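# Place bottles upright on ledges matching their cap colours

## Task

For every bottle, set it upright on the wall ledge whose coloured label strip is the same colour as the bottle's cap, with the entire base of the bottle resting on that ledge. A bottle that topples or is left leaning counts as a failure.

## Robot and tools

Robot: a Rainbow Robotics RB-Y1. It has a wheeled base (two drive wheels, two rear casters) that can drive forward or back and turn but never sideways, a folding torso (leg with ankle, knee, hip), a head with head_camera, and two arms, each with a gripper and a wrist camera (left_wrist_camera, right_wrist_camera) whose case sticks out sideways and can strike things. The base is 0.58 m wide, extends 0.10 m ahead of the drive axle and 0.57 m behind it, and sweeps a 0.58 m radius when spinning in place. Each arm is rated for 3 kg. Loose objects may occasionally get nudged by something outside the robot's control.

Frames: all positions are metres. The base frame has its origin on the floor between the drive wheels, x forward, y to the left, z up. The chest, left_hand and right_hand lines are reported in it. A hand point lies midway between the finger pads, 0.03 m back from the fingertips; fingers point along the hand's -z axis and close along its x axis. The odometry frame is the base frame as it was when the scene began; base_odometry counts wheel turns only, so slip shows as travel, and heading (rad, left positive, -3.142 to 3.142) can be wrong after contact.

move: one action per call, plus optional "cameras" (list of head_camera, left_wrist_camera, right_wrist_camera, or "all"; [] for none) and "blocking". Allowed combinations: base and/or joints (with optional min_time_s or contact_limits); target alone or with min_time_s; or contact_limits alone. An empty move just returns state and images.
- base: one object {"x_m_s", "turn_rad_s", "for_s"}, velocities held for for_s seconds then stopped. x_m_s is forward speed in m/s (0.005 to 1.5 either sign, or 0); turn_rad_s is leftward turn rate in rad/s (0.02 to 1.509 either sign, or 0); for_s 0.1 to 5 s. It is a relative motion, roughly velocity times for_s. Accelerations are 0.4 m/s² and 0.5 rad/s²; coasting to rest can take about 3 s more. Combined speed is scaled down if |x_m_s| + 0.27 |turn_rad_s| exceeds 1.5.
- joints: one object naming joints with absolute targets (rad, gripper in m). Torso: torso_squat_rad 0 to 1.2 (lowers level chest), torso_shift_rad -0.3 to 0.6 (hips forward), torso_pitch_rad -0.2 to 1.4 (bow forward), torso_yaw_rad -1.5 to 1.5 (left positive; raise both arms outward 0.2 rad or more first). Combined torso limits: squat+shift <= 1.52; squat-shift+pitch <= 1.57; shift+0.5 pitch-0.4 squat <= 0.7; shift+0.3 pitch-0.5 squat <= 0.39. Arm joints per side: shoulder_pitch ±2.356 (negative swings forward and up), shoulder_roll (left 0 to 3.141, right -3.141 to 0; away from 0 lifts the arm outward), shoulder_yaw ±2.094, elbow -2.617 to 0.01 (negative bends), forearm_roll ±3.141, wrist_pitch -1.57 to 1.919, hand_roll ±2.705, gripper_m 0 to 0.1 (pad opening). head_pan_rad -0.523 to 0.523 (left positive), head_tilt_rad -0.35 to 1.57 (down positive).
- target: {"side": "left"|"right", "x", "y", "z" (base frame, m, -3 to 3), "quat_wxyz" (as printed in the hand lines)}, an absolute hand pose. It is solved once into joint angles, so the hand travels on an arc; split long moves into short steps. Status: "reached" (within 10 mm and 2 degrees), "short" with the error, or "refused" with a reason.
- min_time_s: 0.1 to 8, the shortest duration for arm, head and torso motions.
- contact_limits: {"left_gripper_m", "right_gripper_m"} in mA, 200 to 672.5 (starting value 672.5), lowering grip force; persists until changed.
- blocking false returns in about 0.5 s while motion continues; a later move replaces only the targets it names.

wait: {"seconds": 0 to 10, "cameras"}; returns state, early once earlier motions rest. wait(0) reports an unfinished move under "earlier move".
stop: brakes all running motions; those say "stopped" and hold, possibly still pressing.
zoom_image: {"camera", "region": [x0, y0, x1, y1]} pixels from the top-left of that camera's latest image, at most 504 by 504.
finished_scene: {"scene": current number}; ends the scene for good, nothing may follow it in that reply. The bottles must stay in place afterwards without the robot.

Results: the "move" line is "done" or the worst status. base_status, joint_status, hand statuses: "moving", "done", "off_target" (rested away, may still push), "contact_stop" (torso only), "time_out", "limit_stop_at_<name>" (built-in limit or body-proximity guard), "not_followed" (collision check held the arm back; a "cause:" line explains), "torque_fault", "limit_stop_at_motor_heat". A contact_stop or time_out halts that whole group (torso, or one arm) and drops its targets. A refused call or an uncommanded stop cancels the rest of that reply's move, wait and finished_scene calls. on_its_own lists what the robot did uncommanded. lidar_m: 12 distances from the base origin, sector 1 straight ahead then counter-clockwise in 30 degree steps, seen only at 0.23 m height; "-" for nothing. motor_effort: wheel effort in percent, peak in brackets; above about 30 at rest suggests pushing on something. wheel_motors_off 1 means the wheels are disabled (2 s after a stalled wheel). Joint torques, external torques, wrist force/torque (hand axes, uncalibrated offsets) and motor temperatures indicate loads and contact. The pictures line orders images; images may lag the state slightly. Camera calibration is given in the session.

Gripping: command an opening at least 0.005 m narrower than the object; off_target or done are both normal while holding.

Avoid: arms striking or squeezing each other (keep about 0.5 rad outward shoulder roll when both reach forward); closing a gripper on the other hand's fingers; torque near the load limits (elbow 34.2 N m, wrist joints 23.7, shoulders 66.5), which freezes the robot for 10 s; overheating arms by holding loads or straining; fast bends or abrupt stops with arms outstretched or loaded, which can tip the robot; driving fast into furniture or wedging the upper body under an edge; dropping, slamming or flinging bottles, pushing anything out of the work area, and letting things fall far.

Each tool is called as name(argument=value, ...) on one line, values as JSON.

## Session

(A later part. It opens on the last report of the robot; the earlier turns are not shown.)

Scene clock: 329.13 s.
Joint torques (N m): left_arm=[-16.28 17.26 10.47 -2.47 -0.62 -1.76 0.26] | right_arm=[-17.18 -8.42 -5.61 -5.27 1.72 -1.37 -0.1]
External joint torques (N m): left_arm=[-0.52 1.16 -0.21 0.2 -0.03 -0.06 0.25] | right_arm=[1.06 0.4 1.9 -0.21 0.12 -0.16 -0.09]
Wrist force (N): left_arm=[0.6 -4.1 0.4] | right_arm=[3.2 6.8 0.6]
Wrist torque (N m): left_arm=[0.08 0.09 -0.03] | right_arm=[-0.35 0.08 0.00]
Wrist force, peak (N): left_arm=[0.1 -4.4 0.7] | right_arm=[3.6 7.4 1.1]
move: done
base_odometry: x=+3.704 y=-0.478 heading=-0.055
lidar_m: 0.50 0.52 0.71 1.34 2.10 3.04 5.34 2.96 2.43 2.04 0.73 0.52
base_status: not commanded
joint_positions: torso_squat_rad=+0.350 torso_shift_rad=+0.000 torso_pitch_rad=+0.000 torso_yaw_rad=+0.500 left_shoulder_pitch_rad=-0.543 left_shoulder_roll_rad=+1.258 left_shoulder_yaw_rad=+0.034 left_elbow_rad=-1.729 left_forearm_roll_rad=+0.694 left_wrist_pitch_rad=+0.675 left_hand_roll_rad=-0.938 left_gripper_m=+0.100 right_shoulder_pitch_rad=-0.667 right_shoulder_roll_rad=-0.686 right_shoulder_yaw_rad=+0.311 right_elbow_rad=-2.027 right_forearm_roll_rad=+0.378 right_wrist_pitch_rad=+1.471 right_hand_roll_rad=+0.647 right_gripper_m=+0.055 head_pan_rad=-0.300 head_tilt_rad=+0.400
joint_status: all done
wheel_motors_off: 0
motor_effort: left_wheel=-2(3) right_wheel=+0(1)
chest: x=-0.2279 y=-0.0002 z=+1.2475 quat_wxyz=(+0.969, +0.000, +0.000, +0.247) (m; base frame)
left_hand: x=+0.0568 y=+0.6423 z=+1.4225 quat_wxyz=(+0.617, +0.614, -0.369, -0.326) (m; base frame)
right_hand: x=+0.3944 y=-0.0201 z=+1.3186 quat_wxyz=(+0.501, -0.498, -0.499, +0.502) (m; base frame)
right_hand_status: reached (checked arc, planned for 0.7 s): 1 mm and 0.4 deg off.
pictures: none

move(target={"side": "right", "x": 0.395, "y": -0.02, "z": 1.313, "quat_wxyz": [0.5, -0.5, -0.5, 0.5]}, min_time_s=0.3)

move(target={"side": "right", "x": 0.395, "y": -0.02, "z": 1.309, "quat_wxyz": [0.5, -0.5, -0.5, 0.5]}, min_time_s=0.3)

Scene clock: 330.07 s.
Joint torques (N m): left_arm=[-16.26 17.29 10.62 -2.49 -0.63 -1.73 0.34] | right_arm=[-10.08 -6.62 -2.64 -0.72 -1.13 1.03 -0.4]
External joint torques (N m): left_arm=[-0.49 1.19 -0.06 0.18 -0.03 -0.03 0.33] | right_arm=[8.1 2.17 4.9 4.44 -2.75 2.23 -0.39]
Wrist force (N): left_arm=[0.5 -4.2 0.7] | right_arm=[3.4 -9.5 3.3]
Wrist torque (N m): left_arm=[0.08 0.09 -0.01] | right_arm=[-0.38 0.16 0.34]
Wrist force, peak (N): left_arm=[0.5 -4.3 0.7] | right_arm=[3.4 -13.2 3.9]
move: done
base_odometry: x=+3.704 y=-0.478 heading=-0.055
lidar_m: 0.49 0.52 0.71 1.33 2.10 3.05 5.34 2.98 2.43 2.06 0.72 0.53
base_status: not commanded
joint_positions: torso_squat_rad=+0.350 torso_shift_rad=+0.000 torso_pitch_rad=+0.000 torso_yaw_rad=+0.500 left_shoulder_pitch_rad=-0.543 left_shoulder_roll_rad=+1.258 left_shoulder_yaw_rad=+0.034 left_elbow_rad=-1.729 left_forearm_roll_rad=+0.694 left_wrist_pitch_rad=+0.675 left_hand_roll_rad=-0.938 left_gripper_m=+0.100 right_shoulder_pitch_rad=-0.654 right_shoulder_roll_rad=-0.684 right_shoulder_yaw_rad=+0.319 right_elbow_rad=-2.023 right_forearm_roll_rad=+0.399 right_wrist_pitch_rad=+1.456 right_hand_roll_rad=+0.631 right_gripper_m=+0.055 head_pan_rad=-0.300 head_tilt_rad=+0.400
joint_status: all done
wheel_motors_off: 0
motor_effort: left_wheel=-3(3) right_wheel=+1(2)
chest: x=-0.2283 y=-0.0002 z=+1.2475 quat_wxyz=(+0.969, +0.000, +0.000, +0.247) (m; base frame)
left_hand: x=+0.0563 y=+0.6423 z=+1.4227 quat_wxyz=(+0.617, +0.614, -0.369, -0.326) (m; base frame)
right_hand: x=+0.3944 y=-0.0200 z=+1.3151 quat_wxyz=(+0.499, -0.500, -0.501, +0.499) (m; base frame)
right_hand_status: reached (checked arc, planned for 0.3 s): 2 mm and 0.2 deg off.
pictures: none

Scene clock: 330.70 s.
Joint torques (N m): left_arm=[-16.21 17.47 10.41 -2.5 -0.66 -1.68 0.28] | right_arm=[-1.16 -2.46 1.99 2.72 -4.13 3.15 -0.61]
External joint torques (N m): left_arm=[-0.43 1.38 -0.26 0.17 -0.06 0.02 0.27] | right_arm=[16.98 6.33 9.55 7.92 -5.73 4.32 -0.6]
Wrist force (N): left_arm=[0.4 -4.1 0.8] | right_arm=[2.1 -28.6 1.5]
Wrist torque (N m): left_arm=[0.07 0.07 -0.03] | right_arm=[-0.35 0.04 0.66]
Wrist force, peak (N): left_arm=[0.6 -4.3 0.7] | right_arm=[3.2 -29.7 1.8]
move: done
base_odometry: x=+3.704 y=-0.478 heading=-0.055
lidar_m: 0.50 0.52 0.71 1.33 2.10 3.04 5.34 2.97 2.42 2.05 0.72 0.52
base_status: not commanded
joint_positions: torso_squat_rad=+0.350 torso_shift_rad=+0.000 torso_pitch_rad=-0.001 torso_yaw_rad=+0.500 left_shoulder_pitch_rad=-0.543 left_shoulder_roll_rad=+1.258 left_shoulder_yaw_rad=+0.034 left_elbow_rad=-1.729 left_forearm_roll_rad=+0.694 left_wrist_pitch_rad=+0.675 left_hand_roll_rad=-0.938 left_gripper_m=+0.100 right_shoulder_pitch_rad=-0.647 right_shoulder_roll_rad=-0.683 right_shoulder_yaw_rad=+0.322 right_elbow_rad=-2.022 right_forearm_roll_rad=+0.408 right_wrist_pitch_rad=+1.448 right_hand_roll_rad=+0.622 right_gripper_m=+0.055 head_pan_rad=-0.300 head_tilt_rad=+0.400
joint_status: all done
wheel_motors_off: 0
motor_effort: left_wheel=-3(3) right_wheel=+0(2)
chest: x=-0.2286 y=-0.0002 z=+1.2475 quat_wxyz=(+0.969, +0.000, -0.001, +0.247) (m; base frame)
left_hand: x=+0.0559 y=+0.6423 z=+1.4228 quat_wxyz=(+0.617, +0.614, -0.369, -0.326) (m; base frame)
right_hand: x=+0.3944 y=-0.0201 z=+1.3132 quat_wxyz=(+0.498, -0.501, -0.503, +0.497) (m; base frame)
right_hand_status: reached (checked arc, planned for 0.3 s): 4 mm and 0.5 deg off.
pictures: none

move(joints={"right_gripper_m": 0.1}, cameras=["right_wrist_camera"])

move(base={"x_m_s": -0.27, "for_s": 0.667}, cameras=["head_camera", "right_wrist_camera"])

Scene clock: 332.30 s.
Joint torques (N m): left_arm=[-16.84 17.17 10.16 -2.64 -0.63 -1.73 0.24] | right_arm=[-15.51 -8 -4.08 -4.41 1.16 -0.95 -0.32]
External joint torques (N m): left_arm=[-1.07 1.06 -0.52 0.03 -0.04 -0.03 0.23] | right_arm=[2.61 0.78 3.48 0.84 -0.46 0.22 -0.31]
Wrist force (N): left_arm=[0.6 -4.1 0.7] | right_arm=[3.6 4.8 0.8]
Wrist torque (N m): left_arm=[0.08 0.10 -0.02] | right_arm=[-0.27 0.14 -0.03]
Wrist force, peak (N): left_arm=[0.4 -4.4 1.0] | right_arm=[3.9 -29.3 1.9]
move: done
base_odometry: x=+3.704 y=-0.478 heading=-0.055
lidar_m: 0.50 0.52 0.72 1.33 2.10 3.04 5.34 2.98 2.43 2.05 0.73 0.53
base_status: not commanded
joint_positions: torso_squat_rad=+0.350 torso_shift_rad=+0.000 torso_pitch_rad=+0.000 torso_yaw_rad=+0.500 left_shoulder_pitch_rad=-0.543 left_shoulder_roll_rad=+1.258 left_shoulder_yaw_rad=+0.034 left_elbow_rad=-1.729 left_forearm_roll_rad=+0.694 left_wrist_pitch_rad=+0.675 left_hand_roll_rad=-0.938 left_gripper_m=+0.100 right_shoulder_pitch_rad=-0.643 right_shoulder_roll_rad=-0.682 right_shoulder_yaw_rad=+0.324 right_elbow_rad=-2.020 right_forearm_roll_rad=+0.407 right_wrist_pitch_rad=+1.449 right_hand_roll_rad=+0.622 right_gripper_m=+0.100 head_pan_rad=-0.300 head_tilt_rad=+0.400
joint_status: all done
wheel_motors_off: 0
motor_effort: left_wheel=-4(4) right_wheel=+2(3)
chest: x=-0.2280 y=-0.0002 z=+1.2475 quat_wxyz=(+0.969, +0.000, +0.000, +0.247) (m; base frame)
left_hand: x=+0.0566 y=+0.6423 z=+1.4226 quat_wxyz=(+0.617, +0.614, -0.369, -0.326) (m; base frame)
right_hand: x=+0.3952 y=-0.0201 z=+1.3093 quat_wxyz=(+0.500, -0.500, -0.500, +0.500) (m; base frame)
pictures: right_wrist_camera
camera_calibration:
right_wrist_camera: T_world_to_cam=[[-0.0170317, -0.998545, 0.0511713, -0.0851311], [-0.496086, -0.0359957, -0.867527, 1.35819], [0.868106, -0.0401608, -0.494751, 0.376013], [0, 0, 0, 1]] pos_world=[0.34591, -0.0210173, 1.36866]

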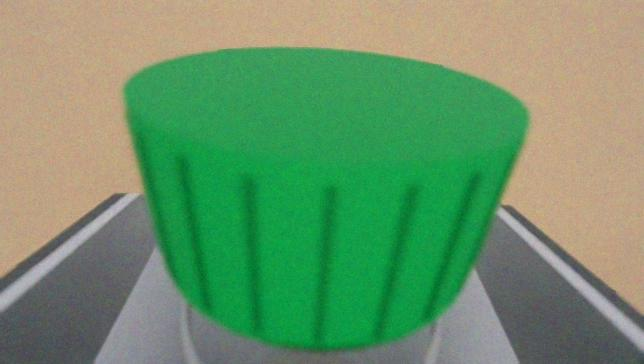

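Scene clock: 334.20 s.
Joint torques (N m): left_arm=[-16.4 17.02 10.43 -2.68 -0.71 -1.65 0.3] | right_arm=[-16.58 -9.33 -5.05 -4.74 1.51 -0.92 -0.25]
External joint torques (N m): left_arm=[-0.63 0.92 -0.25 -0.01 -0.12 0.05 0.29] | right_arm=[1.55 -0.56 2.5 0.52 -0.12 0.25 -0.24]
Wrist force (N): left_arm=[0.4 -3.9 0.7] | right_arm=[3.4 5.3 0.4]
Wrist torque (N m): left_arm=[0.06 0.08 -0.01] | right_arm=[-0.30 0.10 -0.01]
Wrist force, peak (N): left_arm=[0.4 -4.4 0.8] | right_arm=[3.4 5.5 1.1]
move: done
base_odometry: x=+3.526 y=-0.468 heading=-0.054
lidar_m: 0.68 0.70 0.96 1.35 2.04 2.91 5.16 2.84 2.40 2.34 0.98 0.70
base_status: done (sent for 0.67 of 0.67 s)
joint_positions: torso_squat_rad=+0.350 torso_shift_rad=+0.000 torso_pitch_rad=+0.000 torso_yaw_rad=+0.500 left_shoulder_pitch_rad=-0.543 left_shoulder_roll_rad=+1.258 left_shoulder_yaw_rad=+0.034 left_elbow_rad=-1.729 left_forearm_roll_rad=+0.694 left_wrist_pitch_rad=+0.675 left_hand_roll_rad=-0.938 left_gripper_m=+0.100 right_shoulder_pitch_rad=-0.643 right_shoulder_roll_rad=-0.682 right_shoulder_yaw_rad=+0.324 right_elbow_rad=-2.020 right_forearm_roll_rad=+0.407 right_wrist_pitch_rad=+1.449 right_hand_roll_rad=+0.622 right_gripper_m=+0.100 head_pan_rad=-0.300 head_tilt_rad=+0.400
joint_status: not commanded
wheel_motors_off: 0
motor_effort: left_wheel=+4(27) right_wheel=-5(22)
chest: x=-0.2280 y=-0.0002 z=+1.2475 quat_wxyz=(+0.969, +0.000, +0.000, +0.247) (m; base frame)
left_hand: x=+0.0566 y=+0.6423 z=+1.4226 quat_wxyz=(+0.617, +0.614, -0.369, -0.326) (m; base frame)
right_hand: x=+0.3952 y=-0.0201 z=+1.3091 quat_wxyz=(+0.500, -0.500, -0.500, +0.500) (m; base frame)
pictures: head_camera, right_wrist_camera
camera_calibration:
head_camera: T_world_to_cam=[[0.17239, -0.984708, 0.0251378, 0.0143668], [-0.345403, -0.0843289, -0.934658, 1.34016], [0.922485, 0.152443, -0.354658, 0.647465], [0, 0, 0, 1]] pos_world=[-0.136859, 0.0284595, 1.48186]
right_wrist_camera: T_world_to_cam=[[-0.0168234, -0.998541, 0.0513027, -0.0853724], [-0.496472, -0.0361952, -0.867298, 1.35783], [0.86789, -0.0400612, -0.495139, 0.376523], [0, 0, 0, 1]] pos_world=[0.345909, -0.021017, 1.36845]

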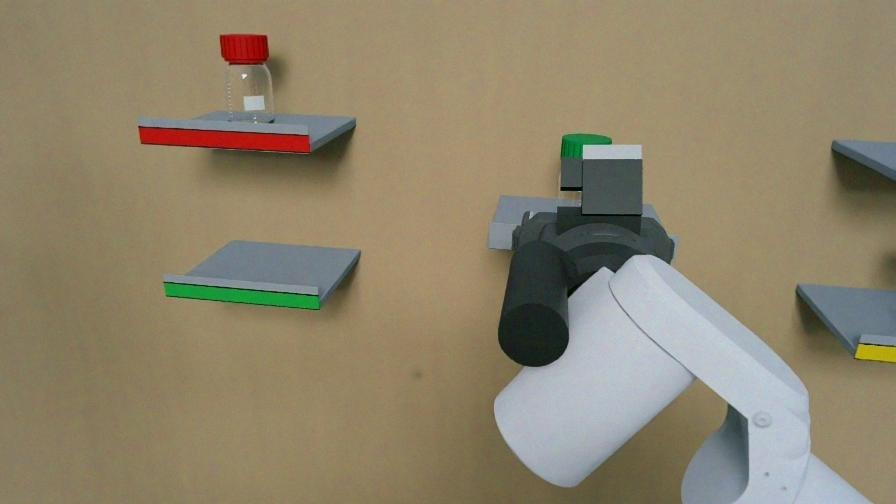

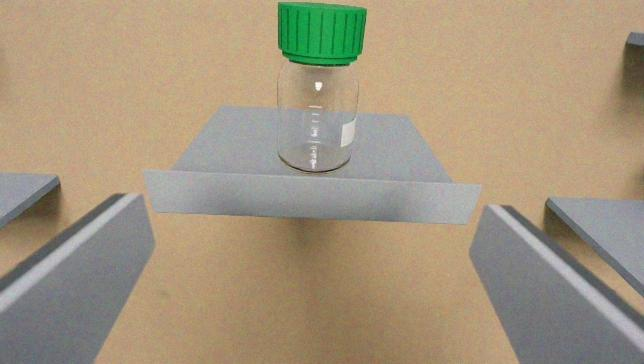

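move(joints={"torso_yaw_rad": 0.0, "head_pan_rad": 0.0, "head_tilt_rad": 0.35}, min_time_s=1.0)

move(target={"side": "right", "x": 0.25, "y": -0.36, "z": 1.3, "quat_wxyz": [0.5, -0.5, -0.5, 0.5]}, min_time_s=0.6)

move(target={"side": "left", "x": 0.385, "y": -0.018, "z": 1.312, "quat_wxyz": [0.5, 0.5, -0.5, -0.5]}, min_time_s=0.8, cameras=["head_camera", "left_wrist_camera"])

Scene clock: 338.10 s.
Joint torques (N m): left_arm=[-15.87 17.41 10.66 -2.69 -0.73 -1.66 0.22] | right_arm=[-17.19 -9 -5.29 -4.88 1.39 -1.09 -0.12]
External joint torques (N m): left_arm=[-0.1 1.31 -0.02 -0.01 -0.14 0.04 0.21] | right_arm=[0.92 -0.22 2.27 0.38 -0.24 0.07 -0.11]
Wrist force (N): left_arm=[0.3 -3.9 0.6] | right_arm=[3.0 4.9 0.6]
Wrist torque (N m): left_arm=[0.06 0.05 -0.04] | right_arm=[-0.26 0.04 -0.04]
Wrist force, peak (N): left_arm=[-0.5 -4.4 1.2] | right_arm=[4.0 5.4 1.3]
move: done
base_odometry: x=+3.526 y=-0.468 heading=-0.054
lidar_m: 0.68 0.70 0.96 1.36 2.05 2.90 5.16 2.83 2.40 2.34 0.98 0.70
base_status: not commanded
joint_positions: torso_squat_rad=+0.350 torso_shift_rad=+0.000 torso_pitch_rad=+0.000 torso_yaw_rad=+0.000 left_shoulder_pitch_rad=-0.543 left_shoulder_roll_rad=+1.258 left_shoulder_yaw_rad=+0.034 left_elbow_rad=-1.729 left_forearm_roll_rad=+0.694 left_wrist_pitch_rad=+0.675 left_hand_roll_rad=-0.938 left_gripper_m=+0.100 right_shoulder_pitch_rad=-0.643 right_shoulder_roll_rad=-0.682 right_shoulder_yaw_rad=+0.324 right_elbow_rad=-2.020 right_forearm_roll_rad=+0.407 right_wrist_pitch_rad=+1.449 right_hand_roll_rad=+0.622 right_gripper_m=+0.100 head_pan_rad=+0.000 head_tilt_rad=+0.350
joint_status: all done
wheel_motors_off: 0
motor_effort: left_wheel=+3(9) right_wheel=-6(9)
chest: x=-0.2280 y=-0.0003 z=+1.2475 quat_wxyz=(+1.000, +0.000, +0.000, +0.000) (m; base frame)
left_hand: x=+0.3300 y=+0.4270 z=+1.4224 quat_wxyz=(+0.517, +0.503, -0.509, -0.469) (m; base frame)
right_hand: x=+0.3095 y=-0.3166 z=+1.3086 quat_wxyz=(+0.608, -0.608, -0.361, +0.361) (m; base frame)
pictures: none

Scene clock: 339.57 s.
Joint torques (N m): left_arm=[-16.48 17.55 10.45 -2.84 -0.69 -1.9 0.09] | right_arm=[-9.11 -14.31 -9.22 -2.73 1.44 -0.7 -0.07]
External joint torques (N m): left_arm=[-0.71 1.45 -0.23 -0.16 -0.1 -0.19 0.08] | right_arm=[1.28 -0.29 0.96 0.67 0.32 0.39 -0.06]
Wrist force (N): left_arm=[0.3 -3.9 0.7] | right_arm=[3.0 4.2 1.3]
Wrist torque (N m): left_arm=[0.05 0.07 -0.03] | right_arm=[-0.19 0.06 -0.05]
Wrist force, peak (N): left_arm=[0.3 -4.3 0.3] | right_arm=[2.2 6.6 0.1]
move: done
base_odometry: x=+3.526 y=-0.468 heading=-0.054
lidar_m: 0.68 0.70 0.96 1.35 2.03 2.91 5.17 2.84 2.40 2.33 0.98 0.71
base_status: not commanded
joint_positions: torso_squat_rad=+0.350 torso_shift_rad=+0.000 torso_pitch_rad=+0.000 torso_yaw_rad=+0.000 left_shoulder_pitch_rad=-0.543 left_shoulder_roll_rad=+1.258 left_shoulder_yaw_rad=+0.034 left_elbow_rad=-1.729 left_forearm_roll_rad=+0.694 left_wrist_pitch_rad=+0.675 left_hand_roll_rad=-0.938 left_gripper_m=+0.100 right_shoulder_pitch_rad=-0.002 right_shoulder_roll_rad=-1.150 right_shoulder_yaw_rad=-0.128 right_elbow_rad=-2.253 right_forearm_roll_rad=-0.201 right_wrist_pitch_rad=+0.694 right_hand_roll_rad=+0.577 right_gripper_m=+0.100 head_pan_rad=+0.000 head_tilt_rad=+0.350
joint_status: all done
wheel_motors_off: 0
motor_effort: left_wheel=+5(6) right_wheel=-7(7)
chest: x=-0.2280 y=-0.0002 z=+1.2475 quat_wxyz=(+1.000, +0.000, +0.000, +0.000) (m; base frame)
left_hand: x=+0.3299 y=+0.4272 z=+1.4224 quat_wxyz=(+0.517, +0.503, -0.509, -0.469) (m; base frame)
right_hand: x=+0.2499 y=-0.3598 z=+1.3003 quat_wxyz=(+0.500, -0.500, -0.500, +0.500) (m; base frame)
right_hand_status: reached (checked arc, planned for 0.9 s): 0 mm and 0.1 deg off.
pictures: none

Scene clock: 341.07 s.
Joint torques (N m): left_arm=[-22.44 6.19 8.14 -4.94 -1.5 -0.87 -0.04] | right_arm=[-9.4 -14.56 -8.7 -3.32 1.21 -0.78 -0.17]
External joint torques (N m): left_arm=[0.07 1.91 -0.07 0.87 0.18 -0.06 -0.06] | right_arm=[0.99 -0.54 1.48 0.08 0.08 0.32 -0.16]
Wrist force (N): left_arm=[0.7 -4.2 0.7] | right_arm=[3.2 4.4 1.2]
Wrist torque (N m): left_arm=[0.08 0.11 -0.16] | right_arm=[-0.25 0.11 -0.03]
Wrist force, peak (N): left_arm=[0.6 -5.5 -1.5] | right_arm=[2.9 5.3 1.4]
move: done
base_odometry: x=+3.526 y=-0.468 heading=-0.054
lidar_m: 0.67 0.70 0.96 1.35 2.04 2.90 5.16 2.84 2.40 2.34 0.99 0.70
base_status: not commanded
joint_positions: torso_squat_rad=+0.350 torso_shift_rad=+0.000 torso_pitch_rad=+0.000 torso_yaw_rad=+0.000 left_shoulder_pitch_rad=-1.182 left_shoulder_roll_rad=+0.220 left_shoulder_yaw_rad=-0.729 left_elbow_rad=-1.382 left_forearm_roll_rad=-0.376 left_wrist_pitch_rad=+1.188 left_hand_roll_rad=-0.411 left_gripper_m=+0.100 right_shoulder_pitch_rad=-0.002 right_shoulder_roll_rad=-1.150 right_shoulder_yaw_rad=-0.128 right_elbow_rad=-2.253 right_forearm_roll_rad=-0.201 right_wrist_pitch_rad=+0.694 right_hand_roll_rad=+0.577 right_gripper_m=+0.100 head_pan_rad=+0.000 head_tilt_rad=+0.350
joint_status: all done
wheel_motors_off: 0
motor_effort: left_wheel=+6(6) right_wheel=-8(8)
chest: x=-0.2280 y=-0.0003 z=+1.2475 quat_wxyz=(+1.000, +0.000, +0.000, +0.000) (m; base frame)
left_hand: x=+0.3842 y=-0.0181 z=+1.3123 quat_wxyz=(+0.499, +0.500, -0.500, -0.500) (m; base frame)
left_hand_status: reached (checked arc, planned for 1.2 s): 1 mm and 0.1 deg off.
right_hand: x=+0.2499 y=-0.3599 z=+1.3002 quat_wxyz=(+0.500, -0.500, -0.500, +0.500) (m; base frame)
pictures: head_camera, left_wrist_camera
camera_calibration:
head_camera: T_world_to_cam=[[-0.0279969, -0.999325, 0.0237786, -0.0357949], [-0.30841, -0.0139919, -0.951151, 1.37173], [0.950841, -0.0339628, -0.30781, 0.584506], [0, 0, 0, 1]] pos_world=[-0.133718, 0.00327392, 1.48549]
left_wrist_camera: T_world_to_cam=[[-0.0376414, -0.999277, -0.00536592, 0.00233911], [-0.466663, 0.0223263, -0.884153, 1.36731], [0.883634, -0.0307767, -0.467166, 0.347231], [0, 0, 0, 1]] pos_world=[0.331337, -0.017503, 1.37114]

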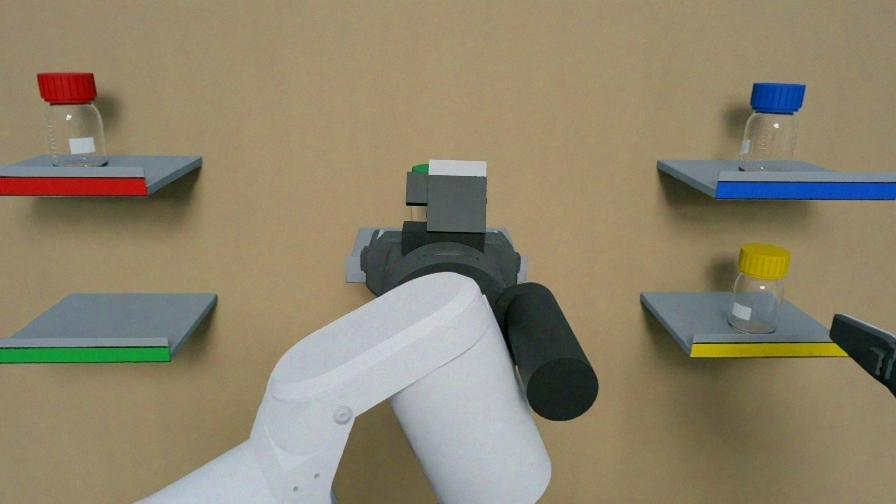

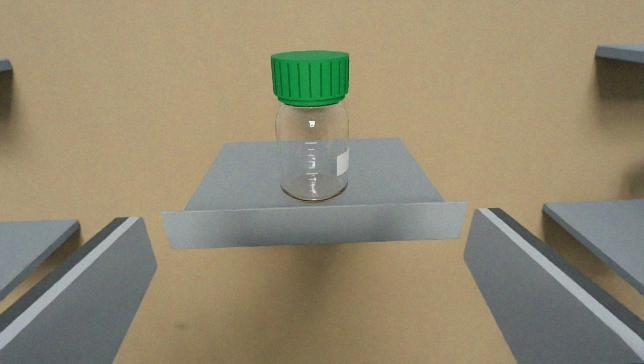

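move(target={"side": "left", "x": 0.39, "y": -0.0205, "z": 1.299, "quat_wxyz": [0.5, 0.5, -0.5, -0.5]}, min_time_s=0.4)

move(base={"x_m_s": 0.27, "for_s": 0.667}, cameras=["left_wrist_camera"])

move(joints={"left_gripper_m": 0.045})

move(target={"side": "left", "x": 0.37, "y": -0.0205, "z": 1.345, "quat_wxyz": [0.5, 0.5, -0.5, -0.5]}, min_time_s=0.5)

move(base={"x_m_s": -0.27, "for_s": 0.667}, joints={"head_pan_rad": 0.4, "head_tilt_rad": 0.4}, cameras=["head_camera"])

Scene clock: 342.70 s.
Joint torques (N m): left_arm=[-23.24 4.5 6.47 -5.45 -1.65 -0.84 0.44] | right_arm=[-9.32 -14.51 -8.92 -3.23 1.14 -0.87 -0.13]
External joint torques (N m): left_arm=[-0.59 0.32 -1.59 0.51 0.03 -0.09 0.43] | right_arm=[1.07 -0.49 1.27 0.17 0.02 0.22 -0.12]
Wrist force (N): left_arm=[0.6 -4.2 0.3] | right_arm=[2.7 4.8 1.4]
Wrist torque (N m): left_arm=[0.07 0.10 -0.17] | right_arm=[-0.30 0.03 -0.04]
Wrist force, peak (N): left_arm=[1.3 -4.4 0.3] | right_arm=[2.6 5.4 1.1]
move: done
base_odometry: x=+3.526 y=-0.468 heading=-0.054
lidar_m: 0.67 0.70 0.96 1.36 2.05 2.91 5.16 2.84 2.39 2.33 0.98 0.71
base_status: not commanded
joint_positions: torso_squat_rad=+0.350 torso_shift_rad=+0.000 torso_pitch_rad=+0.000 torso_yaw_rad=+0.000 left_shoulder_pitch_rad=-1.176 left_shoulder_roll_rad=+0.205 left_shoulder_yaw_rad=-0.744 left_elbow_rad=-1.333 left_forearm_roll_rad=-0.403 left_wrist_pitch_rad=+1.156 left_hand_roll_rad=-0.374 left_gripper_m=+0.100 right_shoulder_pitch_rad=-0.002 right_shoulder_roll_rad=-1.150 right_shoulder_yaw_rad=-0.128 right_elbow_rad=-2.253 right_forearm_roll_rad=-0.201 right_wrist_pitch_rad=+0.694 right_hand_roll_rad=+0.577 right_gripper_m=+0.100 head_pan_rad=+0.000 head_tilt_rad=+0.350
joint_status: all done
wheel_motors_off: 0
motor_effort: left_wheel=+6(6) right_wheel=-7(8)
chest: x=-0.2280 y=-0.0002 z=+1.2475 quat_wxyz=(+1.000, +0.000, +0.000, +0.000) (m; base frame)
left_hand: x=+0.3900 y=-0.0204 z=+1.2994 quat_wxyz=(+0.500, +0.500, -0.500, -0.500) (m; base frame)
left_hand_status: reached (checked arc, planned for 0.4 s): 0 mm and 0.0 deg off.
right_hand: x=+0.2499 y=-0.3599 z=+1.3002 quat_wxyz=(+0.500, -0.500, -0.500, +0.500) (m; base frame)
pictures: none

Scene clock: 344.57 s.
Joint torques (N m): left_arm=[-23.34 4.61 6.2 -6.14 -1.65 -0.86 0.49] | right_arm=[-8.85 -14.45 -9.05 -3.19 1.07 -0.86 -0.06]
External joint torques (N m): left_arm=[-0.69 0.42 -1.86 -0.18 0.04 -0.12 0.47] | right_arm=[1.53 -0.43 1.13 0.22 -0.05 0.24 -0.05]
Wrist force (N): left_arm=[0.8 -4.0 0.7] | right_arm=[3.6 4.9 1.5]
Wrist torque (N m): left_arm=[0.05 0.10 -0.16] | right_arm=[-0.32 0.14 0.00]
Wrist force, peak (N): left_arm=[0.8 -4.6 0.4] | right_arm=[3.4 5.3 0.8]
move: done
base_odometry: x=+3.704 y=-0.478 heading=-0.054
lidar_m: 0.50 0.52 0.71 1.34 2.11 3.04 5.34 2.97 2.43 2.04 0.72 0.53
base_status: done (sent for 0.67 of 0.67 s)
joint_positions: torso_squat_rad=+0.350 torso_shift_rad=+0.000 torso_pitch_rad=+0.000 torso_yaw_rad=+0.000 left_shoulder_pitch_rad=-1.175 left_shoulder_roll_rad=+0.205 left_shoulder_yaw_rad=-0.744 left_elbow_rad=-1.333 left_forearm_roll_rad=-0.403 left_wrist_pitch_rad=+1.156 left_hand_roll_rad=-0.374 left_gripper_m=+0.100 right_shoulder_pitch_rad=-0.002 right_shoulder_roll_rad=-1.150 right_shoulder_yaw_rad=-0.128 right_elbow_rad=-2.253 right_forearm_roll_rad=-0.201 right_wrist_pitch_rad=+0.694 right_hand_roll_rad=+0.577 right_gripper_m=+0.100 head_pan_rad=+0.000 head_tilt_rad=+0.350
joint_status: not commanded
wheel_motors_off: 0
motor_effort: left_wheel=+0(24) right_wheel=-1(28)
chest: x=-0.2280 y=-0.0002 z=+1.2475 quat_wxyz=(+1.000, +0.000, +0.000, +0.000) (m; base frame)
left_hand: x=+0.3900 y=-0.0203 z=+1.2993 quat_wxyz=(+0.500, +0.500, -0.500, -0.500) (m; base frame)
right_hand: x=+0.2499 y=-0.3599 z=+1.3002 quat_wxyz=(+0.500, -0.500, -0.500, +0.500) (m; base frame)
pictures: left_wrist_camera
camera_calibration:
left_wrist_camera: T_world_to_cam=[[-0.0358374, -0.999346, -0.00473346, -0.00128031], [-0.466505, 0.0209177, -0.884271, 1.35866], [0.883792, -0.0294818, -0.46695, 0.335641], [0, 0, 0, 1]] pos_world=[0.337137, -0.0198041, 1.35814]

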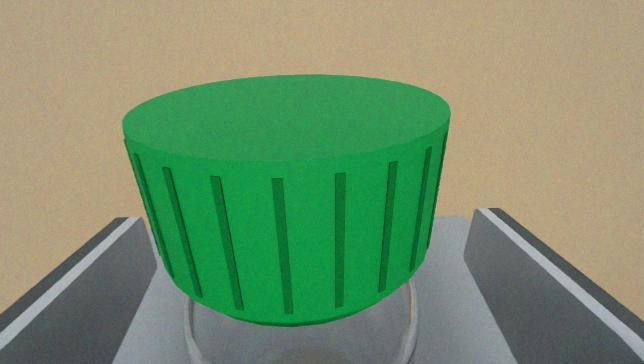

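Scene clock: 345.70 s.
Joint torques (N m): left_arm=[-23.26 4.47 6.53 -6.04 -1.44 -0.86 0.48] | right_arm=[-9.35 -14.26 -9.38 -3.29 0.96 -0.92 -0.15]
External joint torques (N m): left_arm=[-0.61 0.28 -1.53 -0.07 0.24 -0.11 0.46] | right_arm=[1.04 -0.24 0.8 0.11 -0.17 0.18 -0.14]
Wrist force (N): left_arm=[0.4 -3.5 1.0] | right_arm=[2.8 4.5 1.5]
Wrist torque (N m): left_arm=[0.06 0.08 -0.14] | right_arm=[-0.25 0.06 -0.07]
Wrist force, peak (N): left_arm=[0.7 -4.3 0.6] | right_arm=[3.3 5.3 1.4]
move: off_target
base_odometry: x=+3.704 y=-0.478 heading=-0.054
lidar_m: 0.50 0.52 0.71 1.34 2.10 3.04 5.34 2.97 2.43 2.05 0.73 0.52
base_status: not commanded
joint_positions: torso_squat_rad=+0.350 torso_shift_rad=+0.000 torso_pitch_rad=+0.000 torso_yaw_rad=+0.000 left_shoulder_pitch_rad=-1.175 left_shoulder_roll_rad=+0.205 left_shoulder_yaw_rad=-0.744 left_elbow_rad=-1.333 left_forearm_roll_rad=-0.403 left_wrist_pitch_rad=+1.156 left_hand_roll_rad=-0.374 left_gripper_m=+0.055 right_shoulder_pitch_rad=-0.002 right_shoulder_roll_rad=-1.150 right_shoulder_yaw_rad=-0.128 right_elbow_rad=-2.253 right_forearm_roll_rad=-0.201 right_wrist_pitch_rad=+0.694 right_hand_roll_rad=+0.577 right_gripper_m=+0.100 head_pan_rad=+0.000 head_tilt_rad=+0.350
joint_status: left_gripper_m off_target (ended at +0.055, target +0.045)
wheel_motors_off: 0
motor_effort: left_wheel=+0(1) right_wheel=+0(2)
chest: x=-0.2280 y=-0.0002 z=+1.2475 quat_wxyz=(+1.000, +0.000, +0.000, +0.000) (m; base frame)
left_hand: x=+0.3900 y=-0.0203 z=+1.2994 quat_wxyz=(+0.500, +0.500, -0.500, -0.500) (m; base frame)
right_hand: x=+0.2499 y=-0.3599 z=+1.3002 quat_wxyz=(+0.500, -0.500, -0.500, +0.500) (m; base frame)
pictures: none

Scene clock: 346.53 s.
Joint torques (N m): left_arm=[-23.44 6.21 9.26 -5.81 -1.85 -1.28 0.31] | right_arm=[-8.76 -14.84 -8.68 -3.03 1.18 -1.05 -0.05]
External joint torques (N m): left_arm=[-1.27 1.64 1 -0.36 -0.17 -0.33 0.3] | right_arm=[1.62 -0.82 1.5 0.37 0.06 0.04 -0.05]
Wrist force (N): left_arm=[0.6 -6.0 0.6] | right_arm=[2.7 4.8 1.2]
Wrist torque (N m): left_arm=[0.10 0.08 -0.03] | right_arm=[-0.31 0.07 0.02]
Wrist force, peak (N): left_arm=[1.4 -6.9 0.2] | right_arm=[3.4 4.8 1.2]
move: done
base_odometry: x=+3.704 y=-0.478 heading=-0.054
lidar_m: 0.50 0.51 0.71 1.33 2.10 3.04 5.34 2.97 2.43 2.05 0.74 0.53
base_status: not commanded
joint_positions: torso_squat_rad=+0.350 torso_shift_rad=+0.000 torso_pitch_rad=+0.000 torso_yaw_rad=+0.000 left_shoulder_pitch_rad=-1.224 left_shoulder_roll_rad=+0.222 left_shoulder_yaw_rad=-0.687 left_elbow_rad=-1.450 left_forearm_roll_rad=-0.329 left_wrist_pitch_rad=+1.268 left_hand_roll_rad=-0.486 left_gripper_m=+0.055 right_shoulder_pitch_rad=-0.002 right_shoulder_roll_rad=-1.150 right_shoulder_yaw_rad=-0.128 right_elbow_rad=-2.253 right_forearm_roll_rad=-0.201 right_wrist_pitch_rad=+0.694 right_hand_roll_rad=+0.577 right_gripper_m=+0.100 head_pan_rad=+0.000 head_tilt_rad=+0.350
joint_status: all done
wheel_motors_off: 0
motor_effort: left_wheel=+0(1) right_wheel=+0(1)
chest: x=-0.2280 y=-0.0002 z=+1.2475 quat_wxyz=(+1.000, +0.000, +0.000, +0.000) (m; base frame)
left_hand: x=+0.3701 y=-0.0208 z=+1.3450 quat_wxyz=(+0.500, +0.500, -0.500, -0.500) (m; base frame)
left_hand_status: reached (checked arc, planned for 0.5 s): 0 mm and 0.0 deg off.
right_hand: x=+0.2500 y=-0.3599 z=+1.3002 quat_wxyz=(+0.500, -0.500, -0.500, +0.500) (m; base frame)
pictures: none

Scene clock: 348.33 s.
Joint torques (N m): left_arm=[-23.46 5.77 9.13 -5.57 -1.82 -1.18 0.21] | right_arm=[-9.73 -14.33 -8.71 -3.32 0.87 -0.9 -0.04]
External joint torques (N m): left_arm=[-1.29 1.19 0.86 -0.12 -0.14 -0.23 0.2] | right_arm=[0.65 -0.31 1.47 0.08 -0.25 0.19 -0.04]
Wrist force (N): left_arm=[0.9 -5.8 0.8] | right_arm=[2.9 4.8 1.6]
Wrist torque (N m): left_arm=[0.09 0.11 -0.01] | right_arm=[-0.28 0.01 -0.02]
Wrist force, peak (N): left_arm=[0.8 -6.2 0.0] | right_arm=[2.9 5.1 2.1]
move: done
base_odometry: x=+3.526 y=-0.468 heading=-0.054
lidar_m: 0.68 0.70 0.96 1.36 2.04 2.90 5.16 2.84 2.39 2.34 0.98 0.71
base_status: done (sent for 0.67 of 0.67 s)
joint_positions: torso_squat_rad=+0.350 torso_shift_rad=+0.000 torso_pitch_rad=+0.000 torso_yaw_rad=+0.000 left_shoulder_pitch_rad=-1.224 left_shoulder_roll_rad=+0.222 left_shoulder_yaw_rad=-0.687 left_elbow_rad=-1.450 left_forearm_roll_rad=-0.329 left_wrist_pitch_rad=+1.268 left_hand_roll_rad=-0.486 left_gripper_m=+0.055 right_shoulder_pitch_rad=-0.002 right_shoulder_roll_rad=-1.150 right_shoulder_yaw_rad=-0.128 right_elbow_rad=-2.253 right_forearm_roll_rad=-0.201 right_wrist_pitch_rad=+0.694 right_hand_roll_rad=+0.577 right_gripper_m=+0.100 head_pan_rad=+0.400 head_tilt_rad=+0.400
joint_status: all done
wheel_motors_off: 0
motor_effort: left_wheel=+2(25) right_wheel=+0(19)
chest: x=-0.2281 y=-0.0002 z=+1.2475 quat_wxyz=(+1.000, +0.000, +0.000, +0.000) (m; base frame)
left_hand: x=+0.3701 y=-0.0207 z=+1.3450 quat_wxyz=(+0.500, +0.500, -0.500, -0.500) (m; base frame)
right_hand: x=+0.2499 y=-0.3599 z=+1.3003 quat_wxyz=(+0.500, -0.500, -0.500, +0.500) (m; base frame)
pictures: head_camera
camera_calibration:
head_camera: T_world_to_cam=[[0.364505, -0.930858, 0.0252991, 0.0429645], [-0.321642, -0.151352, -0.934687, 1.3451], [0.873889, 0.332561, -0.354571, 0.63652], [0, 0, 0, 1]] pos_world=[-0.139267, 0.031896, 1.48186]

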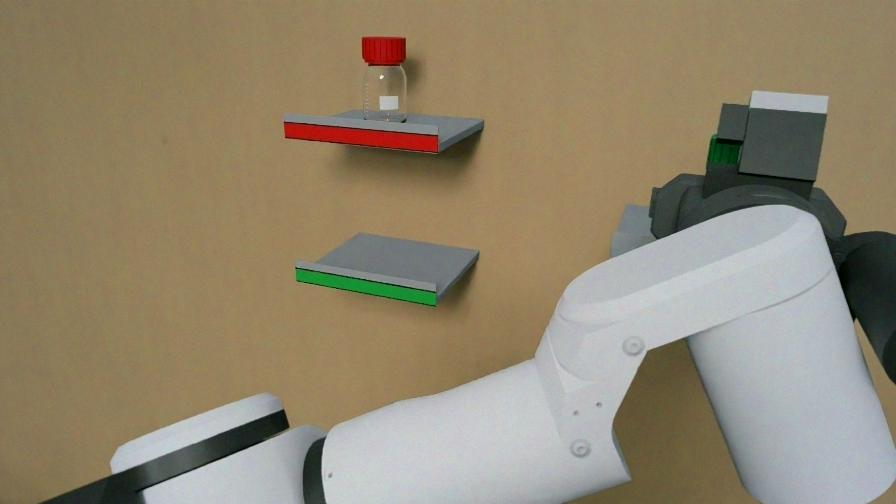

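move(target={"side": "left", "x": 0.375, "y": 0.386, "z": 1.246, "quat_wxyz": [0.5, 0.5, -0.5, -0.5]}, min_time_s=1.0, cameras=["head_camera"])

move(base={"x_m_s": 0.27, "for_s": 0.667}, cameras=["head_camera"])

move(target={"side": "left", "x": 0.375, "y": 0.386, "z": 1.212, "quat_wxyz": [0.5, 0.5, -0.5, -0.5]}, min_time_s=0.6)

Scene clock: 350.73 s.
Joint torques (N m): left_arm=[-19.69 15.06 11.81 -5.64 -0.74 -0.8 0.4] | right_arm=[-9.55 -14.16 -9.27 -2.95 1 -1.11 0.03]
External joint torques (N m): left_arm=[-2.2 0.15 0.33 -1.16 -0.17 -0.05 0.39] | right_arm=[0.83 -0.14 0.91 0.45 -0.12 -0.02 0.04]
Wrist force (N): left_arm=[0.8 -5.6 0.2] | right_arm=[2.8 4.5 1.7]
Wrist torque (N m): left_arm=[0.06 0.09 -0.14] | right_arm=[-0.23 0.05 -0.05]
Wrist force, peak (N): left_arm=[-0.9 -7.5 0.4] | right_arm=[3.6 5.2 0.8]
move: done
base_odometry: x=+3.526 y=-0.468 heading=-0.054
lidar_m: 0.68 0.71 0.95 1.36 2.04 2.90 5.16 2.85 2.39 2.34 0.99 0.71
base_status: not commanded
joint_positions: torso_squat_rad=+0.350 torso_shift_rad=+0.000 torso_pitch_rad=+0.000 torso_yaw_rad=+0.000 left_shoulder_pitch_rad=-0.473 left_shoulder_roll_rad=+1.084 left_shoulder_yaw_rad=-0.350 left_elbow_rad=-1.598 left_forearm_roll_rad=-0.047 left_wrist_pitch_rad=+0.374 left_hand_roll_rad=-0.378 left_gripper_m=+0.055 right_shoulder_pitch_rad=-0.002 right_shoulder_roll_rad=-1.150 right_shoulder_yaw_rad=-0.128 right_elbow_rad=-2.253 right_forearm_roll_rad=-0.201 right_wrist_pitch_rad=+0.694 right_hand_roll_rad=+0.577 right_gripper_m=+0.100 head_pan_rad=+0.400 head_tilt_rad=+0.400
joint_status: all done
wheel_motors_off: 0
motor_effort: left_wheel=+2(2) right_wheel=-1(2)
chest: x=-0.2280 y=-0.0001 z=+1.2475 quat_wxyz=(+1.000, +0.000, +0.000, +0.000) (m; base frame)
left_hand: x=+0.3748 y=+0.3863 z=+1.2458 quat_wxyz=(+0.500, +0.500, -0.499, -0.500) (m; base frame)
left_hand_status: reached (checked arc, planned for 1.1 s): 0 mm and 0.1 deg off.
right_hand: x=+0.2499 y=-0.3597 z=+1.3003 quat_wxyz=(+0.500, -0.500, -0.500, +0.500) (m; base frame)
pictures: head_camera
camera_calibration:
head_camera: T_world_to_cam=[[0.364558, -0.930836, 0.0253399, 0.0430604], [-0.321731, -0.151448, -0.93464, 1.34509], [0.873834, 0.332578, -0.354691, 0.636534], [0, 0, 0, 1]] pos_world=[-0.139167, 0.0320961, 1.48186]

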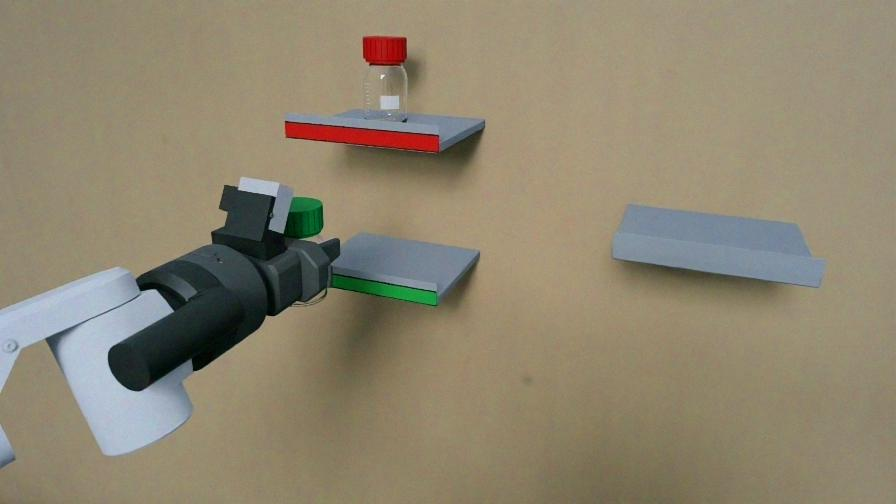

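Scene clock: 352.37 s.
Joint torques (N m): left_arm=[-18.98 15.44 11.82 -5.35 -0.82 -0.72 0.24] | right_arm=[-9.78 -14.54 -9.15 -3.39 1.15 -0.88 -0.25]
External joint torques (N m): left_arm=[-1.48 0.54 0.34 -0.87 -0.25 0.03 0.22] | right_arm=[0.61 -0.52 1.03 0.01 0.03 0.22 -0.24]
Wrist force (N): left_arm=[1.0 -5.5 0.5] | right_arm=[3.5 4.8 0.9]
Wrist torque (N m): left_arm=[0.07 0.11 -0.15] | right_arm=[-0.26 0.15 -0.01]
Wrist force, peak (N): left_arm=[1.0 -6.1 -0.3] | right_arm=[3.0 5.7 0.1]
move: done
base_odometry: x=+3.704 y=-0.478 heading=-0.054
lidar_m: 0.50 0.52 0.71 1.33 2.10 3.04 5.34 2.97 2.43 2.05 0.73 0.53
base_status: done (sent for 0.67 of 0.67 s)
joint_positions: torso_squat_rad=+0.350 torso_shift_rad=+0.000 torso_pitch_rad=+0.000 torso_yaw_rad=+0.000 left_shoulder_pitch_rad=-0.474 left_shoulder_roll_rad=+1.084 left_shoulder_yaw_rad=-0.350 left_elbow_rad=-1.598 left_forearm_roll_rad=-0.047 left_wrist_pitch_rad=+0.374 left_hand_roll_rad=-0.378 left_gripper_m=+0.055 right_shoulder_pitch_rad=-0.002 right_shoulder_roll_rad=-1.150 right_shoulder_yaw_rad=-0.128 right_elbow_rad=-2.253 right_forearm_roll_rad=-0.201 right_wrist_pitch_rad=+0.694 right_hand_roll_rad=+0.577 right_gripper_m=+0.100 head_pan_rad=+0.400 head_tilt_rad=+0.400
joint_status: not commanded
wheel_motors_off: 0
motor_effort: left_wheel=-1(26) right_wheel=+0(23)
chest: x=-0.2279 y=-0.0001 z=+1.2475 quat_wxyz=(+1.000, +0.000, +0.000, +0.000) (m; base frame)
left_hand: x=+0.3749 y=+0.3862 z=+1.2458 quat_wxyz=(+0.500, +0.500, -0.499, -0.500) (m; base frame)
right_hand: x=+0.2501 y=-0.3597 z=+1.3002 quat_wxyz=(+0.500, -0.500, -0.500, +0.500) (m; base frame)
pictures: head_camera
camera_calibration:
head_camera: T_world_to_cam=[[0.364551, -0.93084, 0.0253037, 0.0430768], [-0.321907, -0.151476, -0.934575, 1.345], [0.873773, 0.332555, -0.354865, 0.636697], [0, 0, 0, 1]] pos_world=[-0.139066, 0.0320962, 1.48186]

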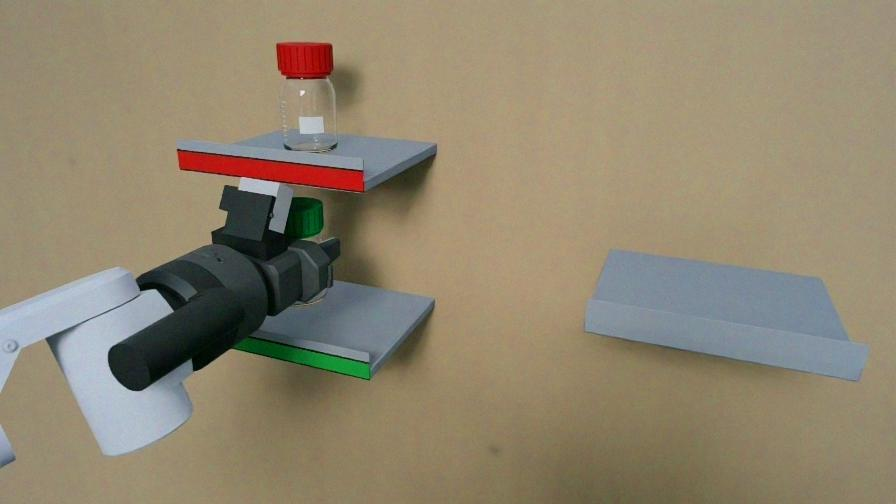

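Scene clock: 353.30 s.
Joint torques (N m): left_arm=[-18.94 15.28 13.12 -5.41 -0.69 -1.02 0.4] | right_arm=[-9.61 -14.03 -8.92 -3.23 0.92 -0.97 -0.36]
External joint torques (N m): left_arm=[-1.55 0.74 2.26 0.11 -0.23 -0.27 0.38] | right_arm=[0.77 -0.01 1.26 0.17 -0.21 0.13 -0.35]
Wrist force (N): left_arm=[0.7 -5.4 0.2] | right_arm=[3.8 4.4 0.1]
Wrist torque (N m): left_arm=[0.05 0.07 -0.16] | right_arm=[-0.28 0.17 -0.04]
Wrist force, peak (N): left_arm=[0.6 -6.2 0.3] | right_arm=[3.4 5.0 1.0]
move: done
base_odometry: x=+3.704 y=-0.478 heading=-0.054
lidar_m: 0.50 0.52 0.71 1.34 2.10 3.03 5.34 2.98 2.42 2.05 0.73 0.52
base_status: not commanded
joint_positions: torso_squat_rad=+0.350 torso_shift_rad=+0.000 torso_pitch_rad=+0.000 torso_yaw_rad=+0.000 left_shoulder_pitch_rad=-0.420 left_shoulder_roll_rad=+0.990 left_shoulder_yaw_rad=-0.311 left_elbow_rad=-1.550 left_forearm_roll_rad=-0.151 left_wrist_pitch_rad=+0.316 left_hand_roll_rad=-0.376 left_gripper_m=+0.055 right_shoulder_pitch_rad=-0.002 right_shoulder_roll_rad=-1.150 right_shoulder_yaw_rad=-0.128 right_elbow_rad=-2.253 right_forearm_roll_rad=-0.201 right_wrist_pitch_rad=+0.694 right_hand_roll_rad=+0.577 right_gripper_m=+0.100 head_pan_rad=+0.400 head_tilt_rad=+0.400
joint_status: all done
wheel_motors_off: 0
motor_effort: left_wheel=-1(1) right_wheel=+0(1)
chest: x=-0.2280 y=-0.0001 z=+1.2475 quat_wxyz=(+1.000, +0.000, +0.000, +0.000) (m; base frame)
left_hand: x=+0.3749 y=+0.3859 z=+1.2118 quat_wxyz=(+0.500, +0.500, -0.500, -0.500) (m; base frame)
left_hand_status: reached (checked arc, planned for 0.6 s): 0 mm and 0.1 deg off.
right_hand: x=+0.2500 y=-0.3597 z=+1.3002 quat_wxyz=(+0.500, -0.500, -0.500, +0.500) (m; base frame)
pictures: none

move(target={"side": "left", "x": 0.375, "y": 0.386, "z": 1.207, "quat_wxyz": [0.5, 0.5, -0.5, -0.5]}, min_time_s=0.3)

Scene clock: 354.30 s.
Joint torques (N m): left_arm=[-17.83 15.15 12.6 -4.96 -0.6 -0.79 0.19] | right_arm=[-9.28 -14.15 -8.67 -3.03 1.17 -0.9 -0.14]
External joint torques (N m): left_arm=[-0.45 0.68 1.86 0.71 -0.16 -0.03 0.18] | right_arm=[1.1 -0.13 1.51 0.37 0.05 0.19 -0.13]
Wrist force (N): left_arm=[1.5 -3.9 1.0] | right_arm=[3.4 4.0 1.6]
Wrist torque (N m): left_arm=[0.09 0.07 0.00] | right_arm=[-0.15 0.13 -0.02]
Wrist force, peak (N): left_arm=[0.7 -5.8 0.6] | right_arm=[3.4 5.2 0.9]
move: done
base_odometry: x=+3.704 y=-0.478 heading=-0.054
lidar_m: 0.49 0.52 0.70 1.33 2.10 3.05 5.34 2.98 2.43 2.05 0.72 0.52
base_status: not commanded
joint_positions: torso_squat_rad=+0.350 torso_shift_rad=+0.000 torso_pitch_rad=+0.000 torso_yaw_rad=+0.000 left_shoulder_pitch_rad=-0.413 left_shoulder_roll_rad=+0.975 left_shoulder_yaw_rad=-0.304 left_elbow_rad=-1.541 left_forearm_roll_rad=-0.166 left_wrist_pitch_rad=+0.306 left_hand_roll_rad=-0.378 left_gripper_m=+0.055 right_shoulder_pitch_rad=-0.002 right_shoulder_roll_rad=-1.150 right_shoulder_yaw_rad=-0.128 right_elbow_rad=-2.253 right_forearm_roll_rad=-0.201 right_wrist_pitch_rad=+0.694 right_hand_roll_rad=+0.577 right_gripper_m=+0.100 head_pan_rad=+0.400 head_tilt_rad=+0.400
joint_status: all done
wheel_motors_off: 0
motor_effort: left_wheel=-1(1) right_wheel=+1(1)
chest: x=-0.2280 y=-0.0001 z=+1.2475 quat_wxyz=(+1.000, +0.000, +0.000, +0.000) (m; base frame)
left_hand: x=+0.3750 y=+0.3859 z=+1.2071 quat_wxyz=(+0.500, +0.500, -0.500, -0.500) (m; base frame)
left_hand_status: reached (checked arc, planned for 0.3 s): 0 mm and 0.0 deg off.
right_hand: x=+0.2500 y=-0.3597 z=+1.3002 quat_wxyz=(+0.500, -0.500, -0.500, +0.500) (m; base frame)
pictures: none

move(joints={"left_gripper_m": 0.1}, cameras=["left_wrist_camera"])

move(base={"x_m_s": -0.27, "for_s": 0.667}, cameras=["head_camera", "left_wrist_camera"])

Scene clock: 355.70 s.
Joint torques (N m): left_arm=[-17.75 14.7 12.35 -4.95 -0.74 -0.79 0.28] | right_arm=[-9.87 -14.17 -8.87 -3.17 1.02 -1 -0.09]
External joint torques (N m): left_arm=[-0.37 0.23 1.62 0.72 -0.3 -0.04 0.26] | right_arm=[0.52 -0.15 1.32 0.23 -0.1 0.1 -0.09]
Wrist force (N): left_arm=[1.0 -4.0 0.4] | right_arm=[2.4 4.5 1.1]
Wrist torque (N m): left_arm=[0.07 0.11 -0.02] | right_arm=[-0.27 0.00 -0.02]
Wrist force, peak (N): left_arm=[0.7 -4.6 0.7] | right_arm=[2.7 5.5 0.3]
move: done
base_odometry: x=+3.704 y=-0.478 heading=-0.054
lidar_m: 0.50 0.52 0.71 1.33 2.10 3.04 5.34 2.98 2.43 2.05 0.73 0.53
base_status: not commanded
joint_positions: torso_squat_rad=+0.350 torso_shift_rad=+0.000 torso_pitch_rad=+0.000 torso_yaw_rad=+0.000 left_shoulder_pitch_rad=-0.413 left_shoulder_roll_rad=+0.975 left_shoulder_yaw_rad=-0.304 left_elbow_rad=-1.541 left_forearm_roll_rad=-0.166 left_wrist_pitch_rad=+0.306 left_hand_roll_rad=-0.378 left_gripper_m=+0.100 right_shoulder_pitch_rad=-0.002 right_shoulder_roll_rad=-1.150 right_shoulder_yaw_rad=-0.128 right_elbow_rad=-2.253 right_forearm_roll_rad=-0.201 right_wrist_pitch_rad=+0.694 right_hand_roll_rad=+0.577 right_gripper_m=+0.100 head_pan_rad=+0.400 head_tilt_rad=+0.400
joint_status: all done
wheel_motors_off: 0
motor_effort: left_wheel=-1(1) right_wheel=+0(1)
chest: x=-0.2280 y=-0.0001 z=+1.2475 quat_wxyz=(+1.000, +0.000, +0.000, +0.000) (m; base frame)
left_hand: x=+0.3750 y=+0.3859 z=+1.2071 quat_wxyz=(+0.500, +0.500, -0.500, -0.500) (m; base frame)
right_hand: x=+0.2500 y=-0.3597 z=+1.3002 quat_wxyz=(+0.500, -0.500, -0.500, +0.500) (m; base frame)
pictures: left_wrist_camera
camera_calibration:
left_wrist_camera: T_world_to_cam=[[-0.0363472, -0.999324, -0.00545529, 0.404749], [-0.467181, 0.0218173, -0.883893, 1.26097], [0.883415, -0.0295784, -0.467658, 0.318967], [0, 0, 0, 1]] pos_world=[0.322034, 0.386399, 1.26594]

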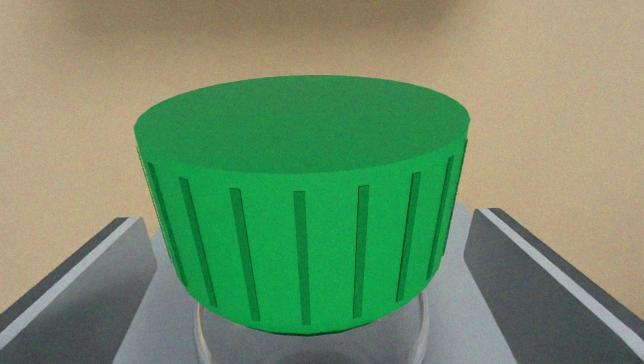

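Scene clock: 357.33 s.
Joint torques (N m): left_arm=[-18.21 15.05 11.92 -5.19 -0.71 -0.85 0.18] | right_arm=[-9.75 -14.13 -8.82 -3.16 0.98 -0.91 -0.01]
External joint torques (N m): left_arm=[-0.83 0.59 1.18 0.48 -0.26 -0.1 0.17] | right_arm=[0.63 -0.11 1.36 0.23 -0.14 0.19 0]
Wrist force (N): left_arm=[0.8 -4.0 -0.1] | right_arm=[3.1 4.0 0.4]
Wrist torque (N m): left_arm=[0.06 0.08 -0.04] | right_arm=[-0.15 0.13 -0.04]
Wrist force, peak (N): left_arm=[0.7 -4.6 -0.1] | right_arm=[3.7 5.3 0.7]
move: done
base_odometry: x=+3.526 y=-0.468 heading=-0.054
lidar_m: 0.67 0.70 0.96 1.36 2.04 2.91 5.16 2.84 2.40 2.34 0.99 0.71
base_status: done (sent for 0.67 of 0.67 s)
joint_positions: torso_squat_rad=+0.350 torso_shift_rad=+0.000 torso_pitch_rad=+0.000 torso_yaw_rad=+0.000 left_shoulder_pitch_rad=-0.413 left_shoulder_roll_rad=+0.975 left_shoulder_yaw_rad=-0.304 left_elbow_rad=-1.541 left_forearm_roll_rad=-0.166 left_wrist_pitch_rad=+0.306 left_hand_roll_rad=-0.378 left_gripper_m=+0.100 right_shoulder_pitch_rad=-0.002 right_shoulder_roll_rad=-1.150 right_shoulder_yaw_rad=-0.128 right_elbow_rad=-2.253 right_forearm_roll_rad=-0.201 right_wrist_pitch_rad=+0.694 right_hand_roll_rad=+0.577 right_gripper_m=+0.100 head_pan_rad=+0.400 head_tilt_rad=+0.400
joint_status: not commanded
wheel_motors_off: 0
motor_effort: left_wheel=+1(25) right_wheel=+0(18)
chest: x=-0.2281 y=-0.0001 z=+1.2475 quat_wxyz=(+1.000, +0.000, +0.000, +0.000) (m; base frame)
left_hand: x=+0.3748 y=+0.3859 z=+1.2073 quat_wxyz=(+0.500, +0.500, -0.500, -0.500) (m; base frame)
right_hand: x=+0.2498 y=-0.3597 z=+1.3004 quat_wxyz=(+0.500, -0.500, -0.500, +0.500) (m; base frame)
pictures: head_camera, left_wrist_camera
camera_calibration:
head_camera: T_world_to_cam=[[0.364545, -0.930839, 0.0254208, 0.042919], [-0.321514, -0.151442, -0.934716, 1.34515], [0.87392, 0.332573, -0.354485, 0.63645], [0, 0, 0, 1]] pos_world=[-0.139368, 0.0319961, 1.48185]
left_wrist_camera: T_world_to_cam=[[-0.036209, -0.99933, -0.00542586, 0.404767], [-0.466869, 0.0217162, -0.88406, 1.26125], [0.883585, -0.0294777, -0.467343, 0.318658], [0, 0, 0, 1]] pos_world=[0.321935, 0.386499, 1.26614]

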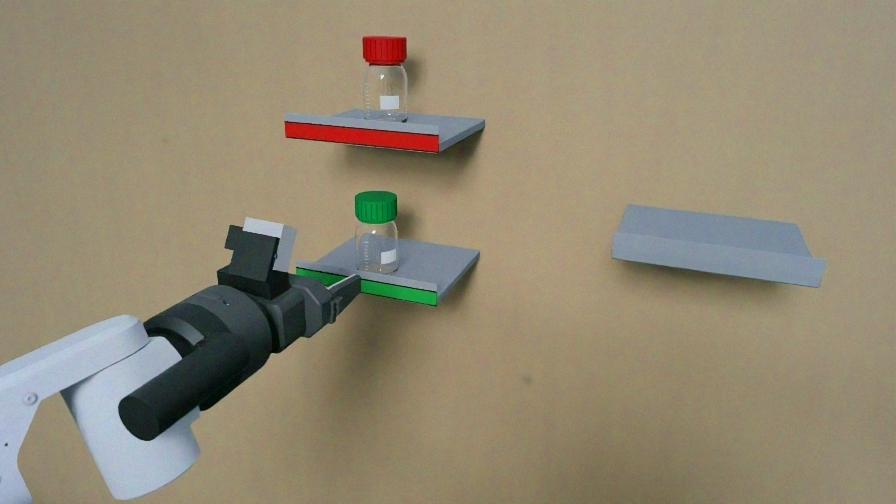

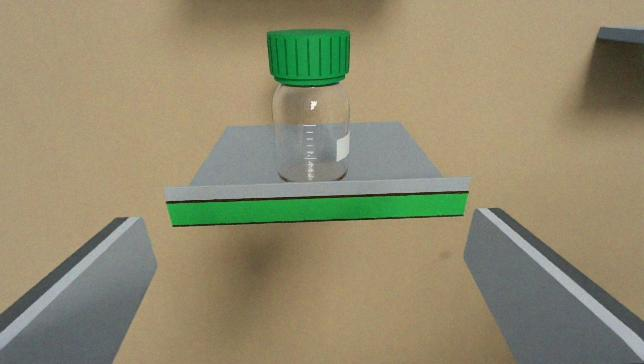

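finished_scene(scene=1)

The scene is finished: the task was done.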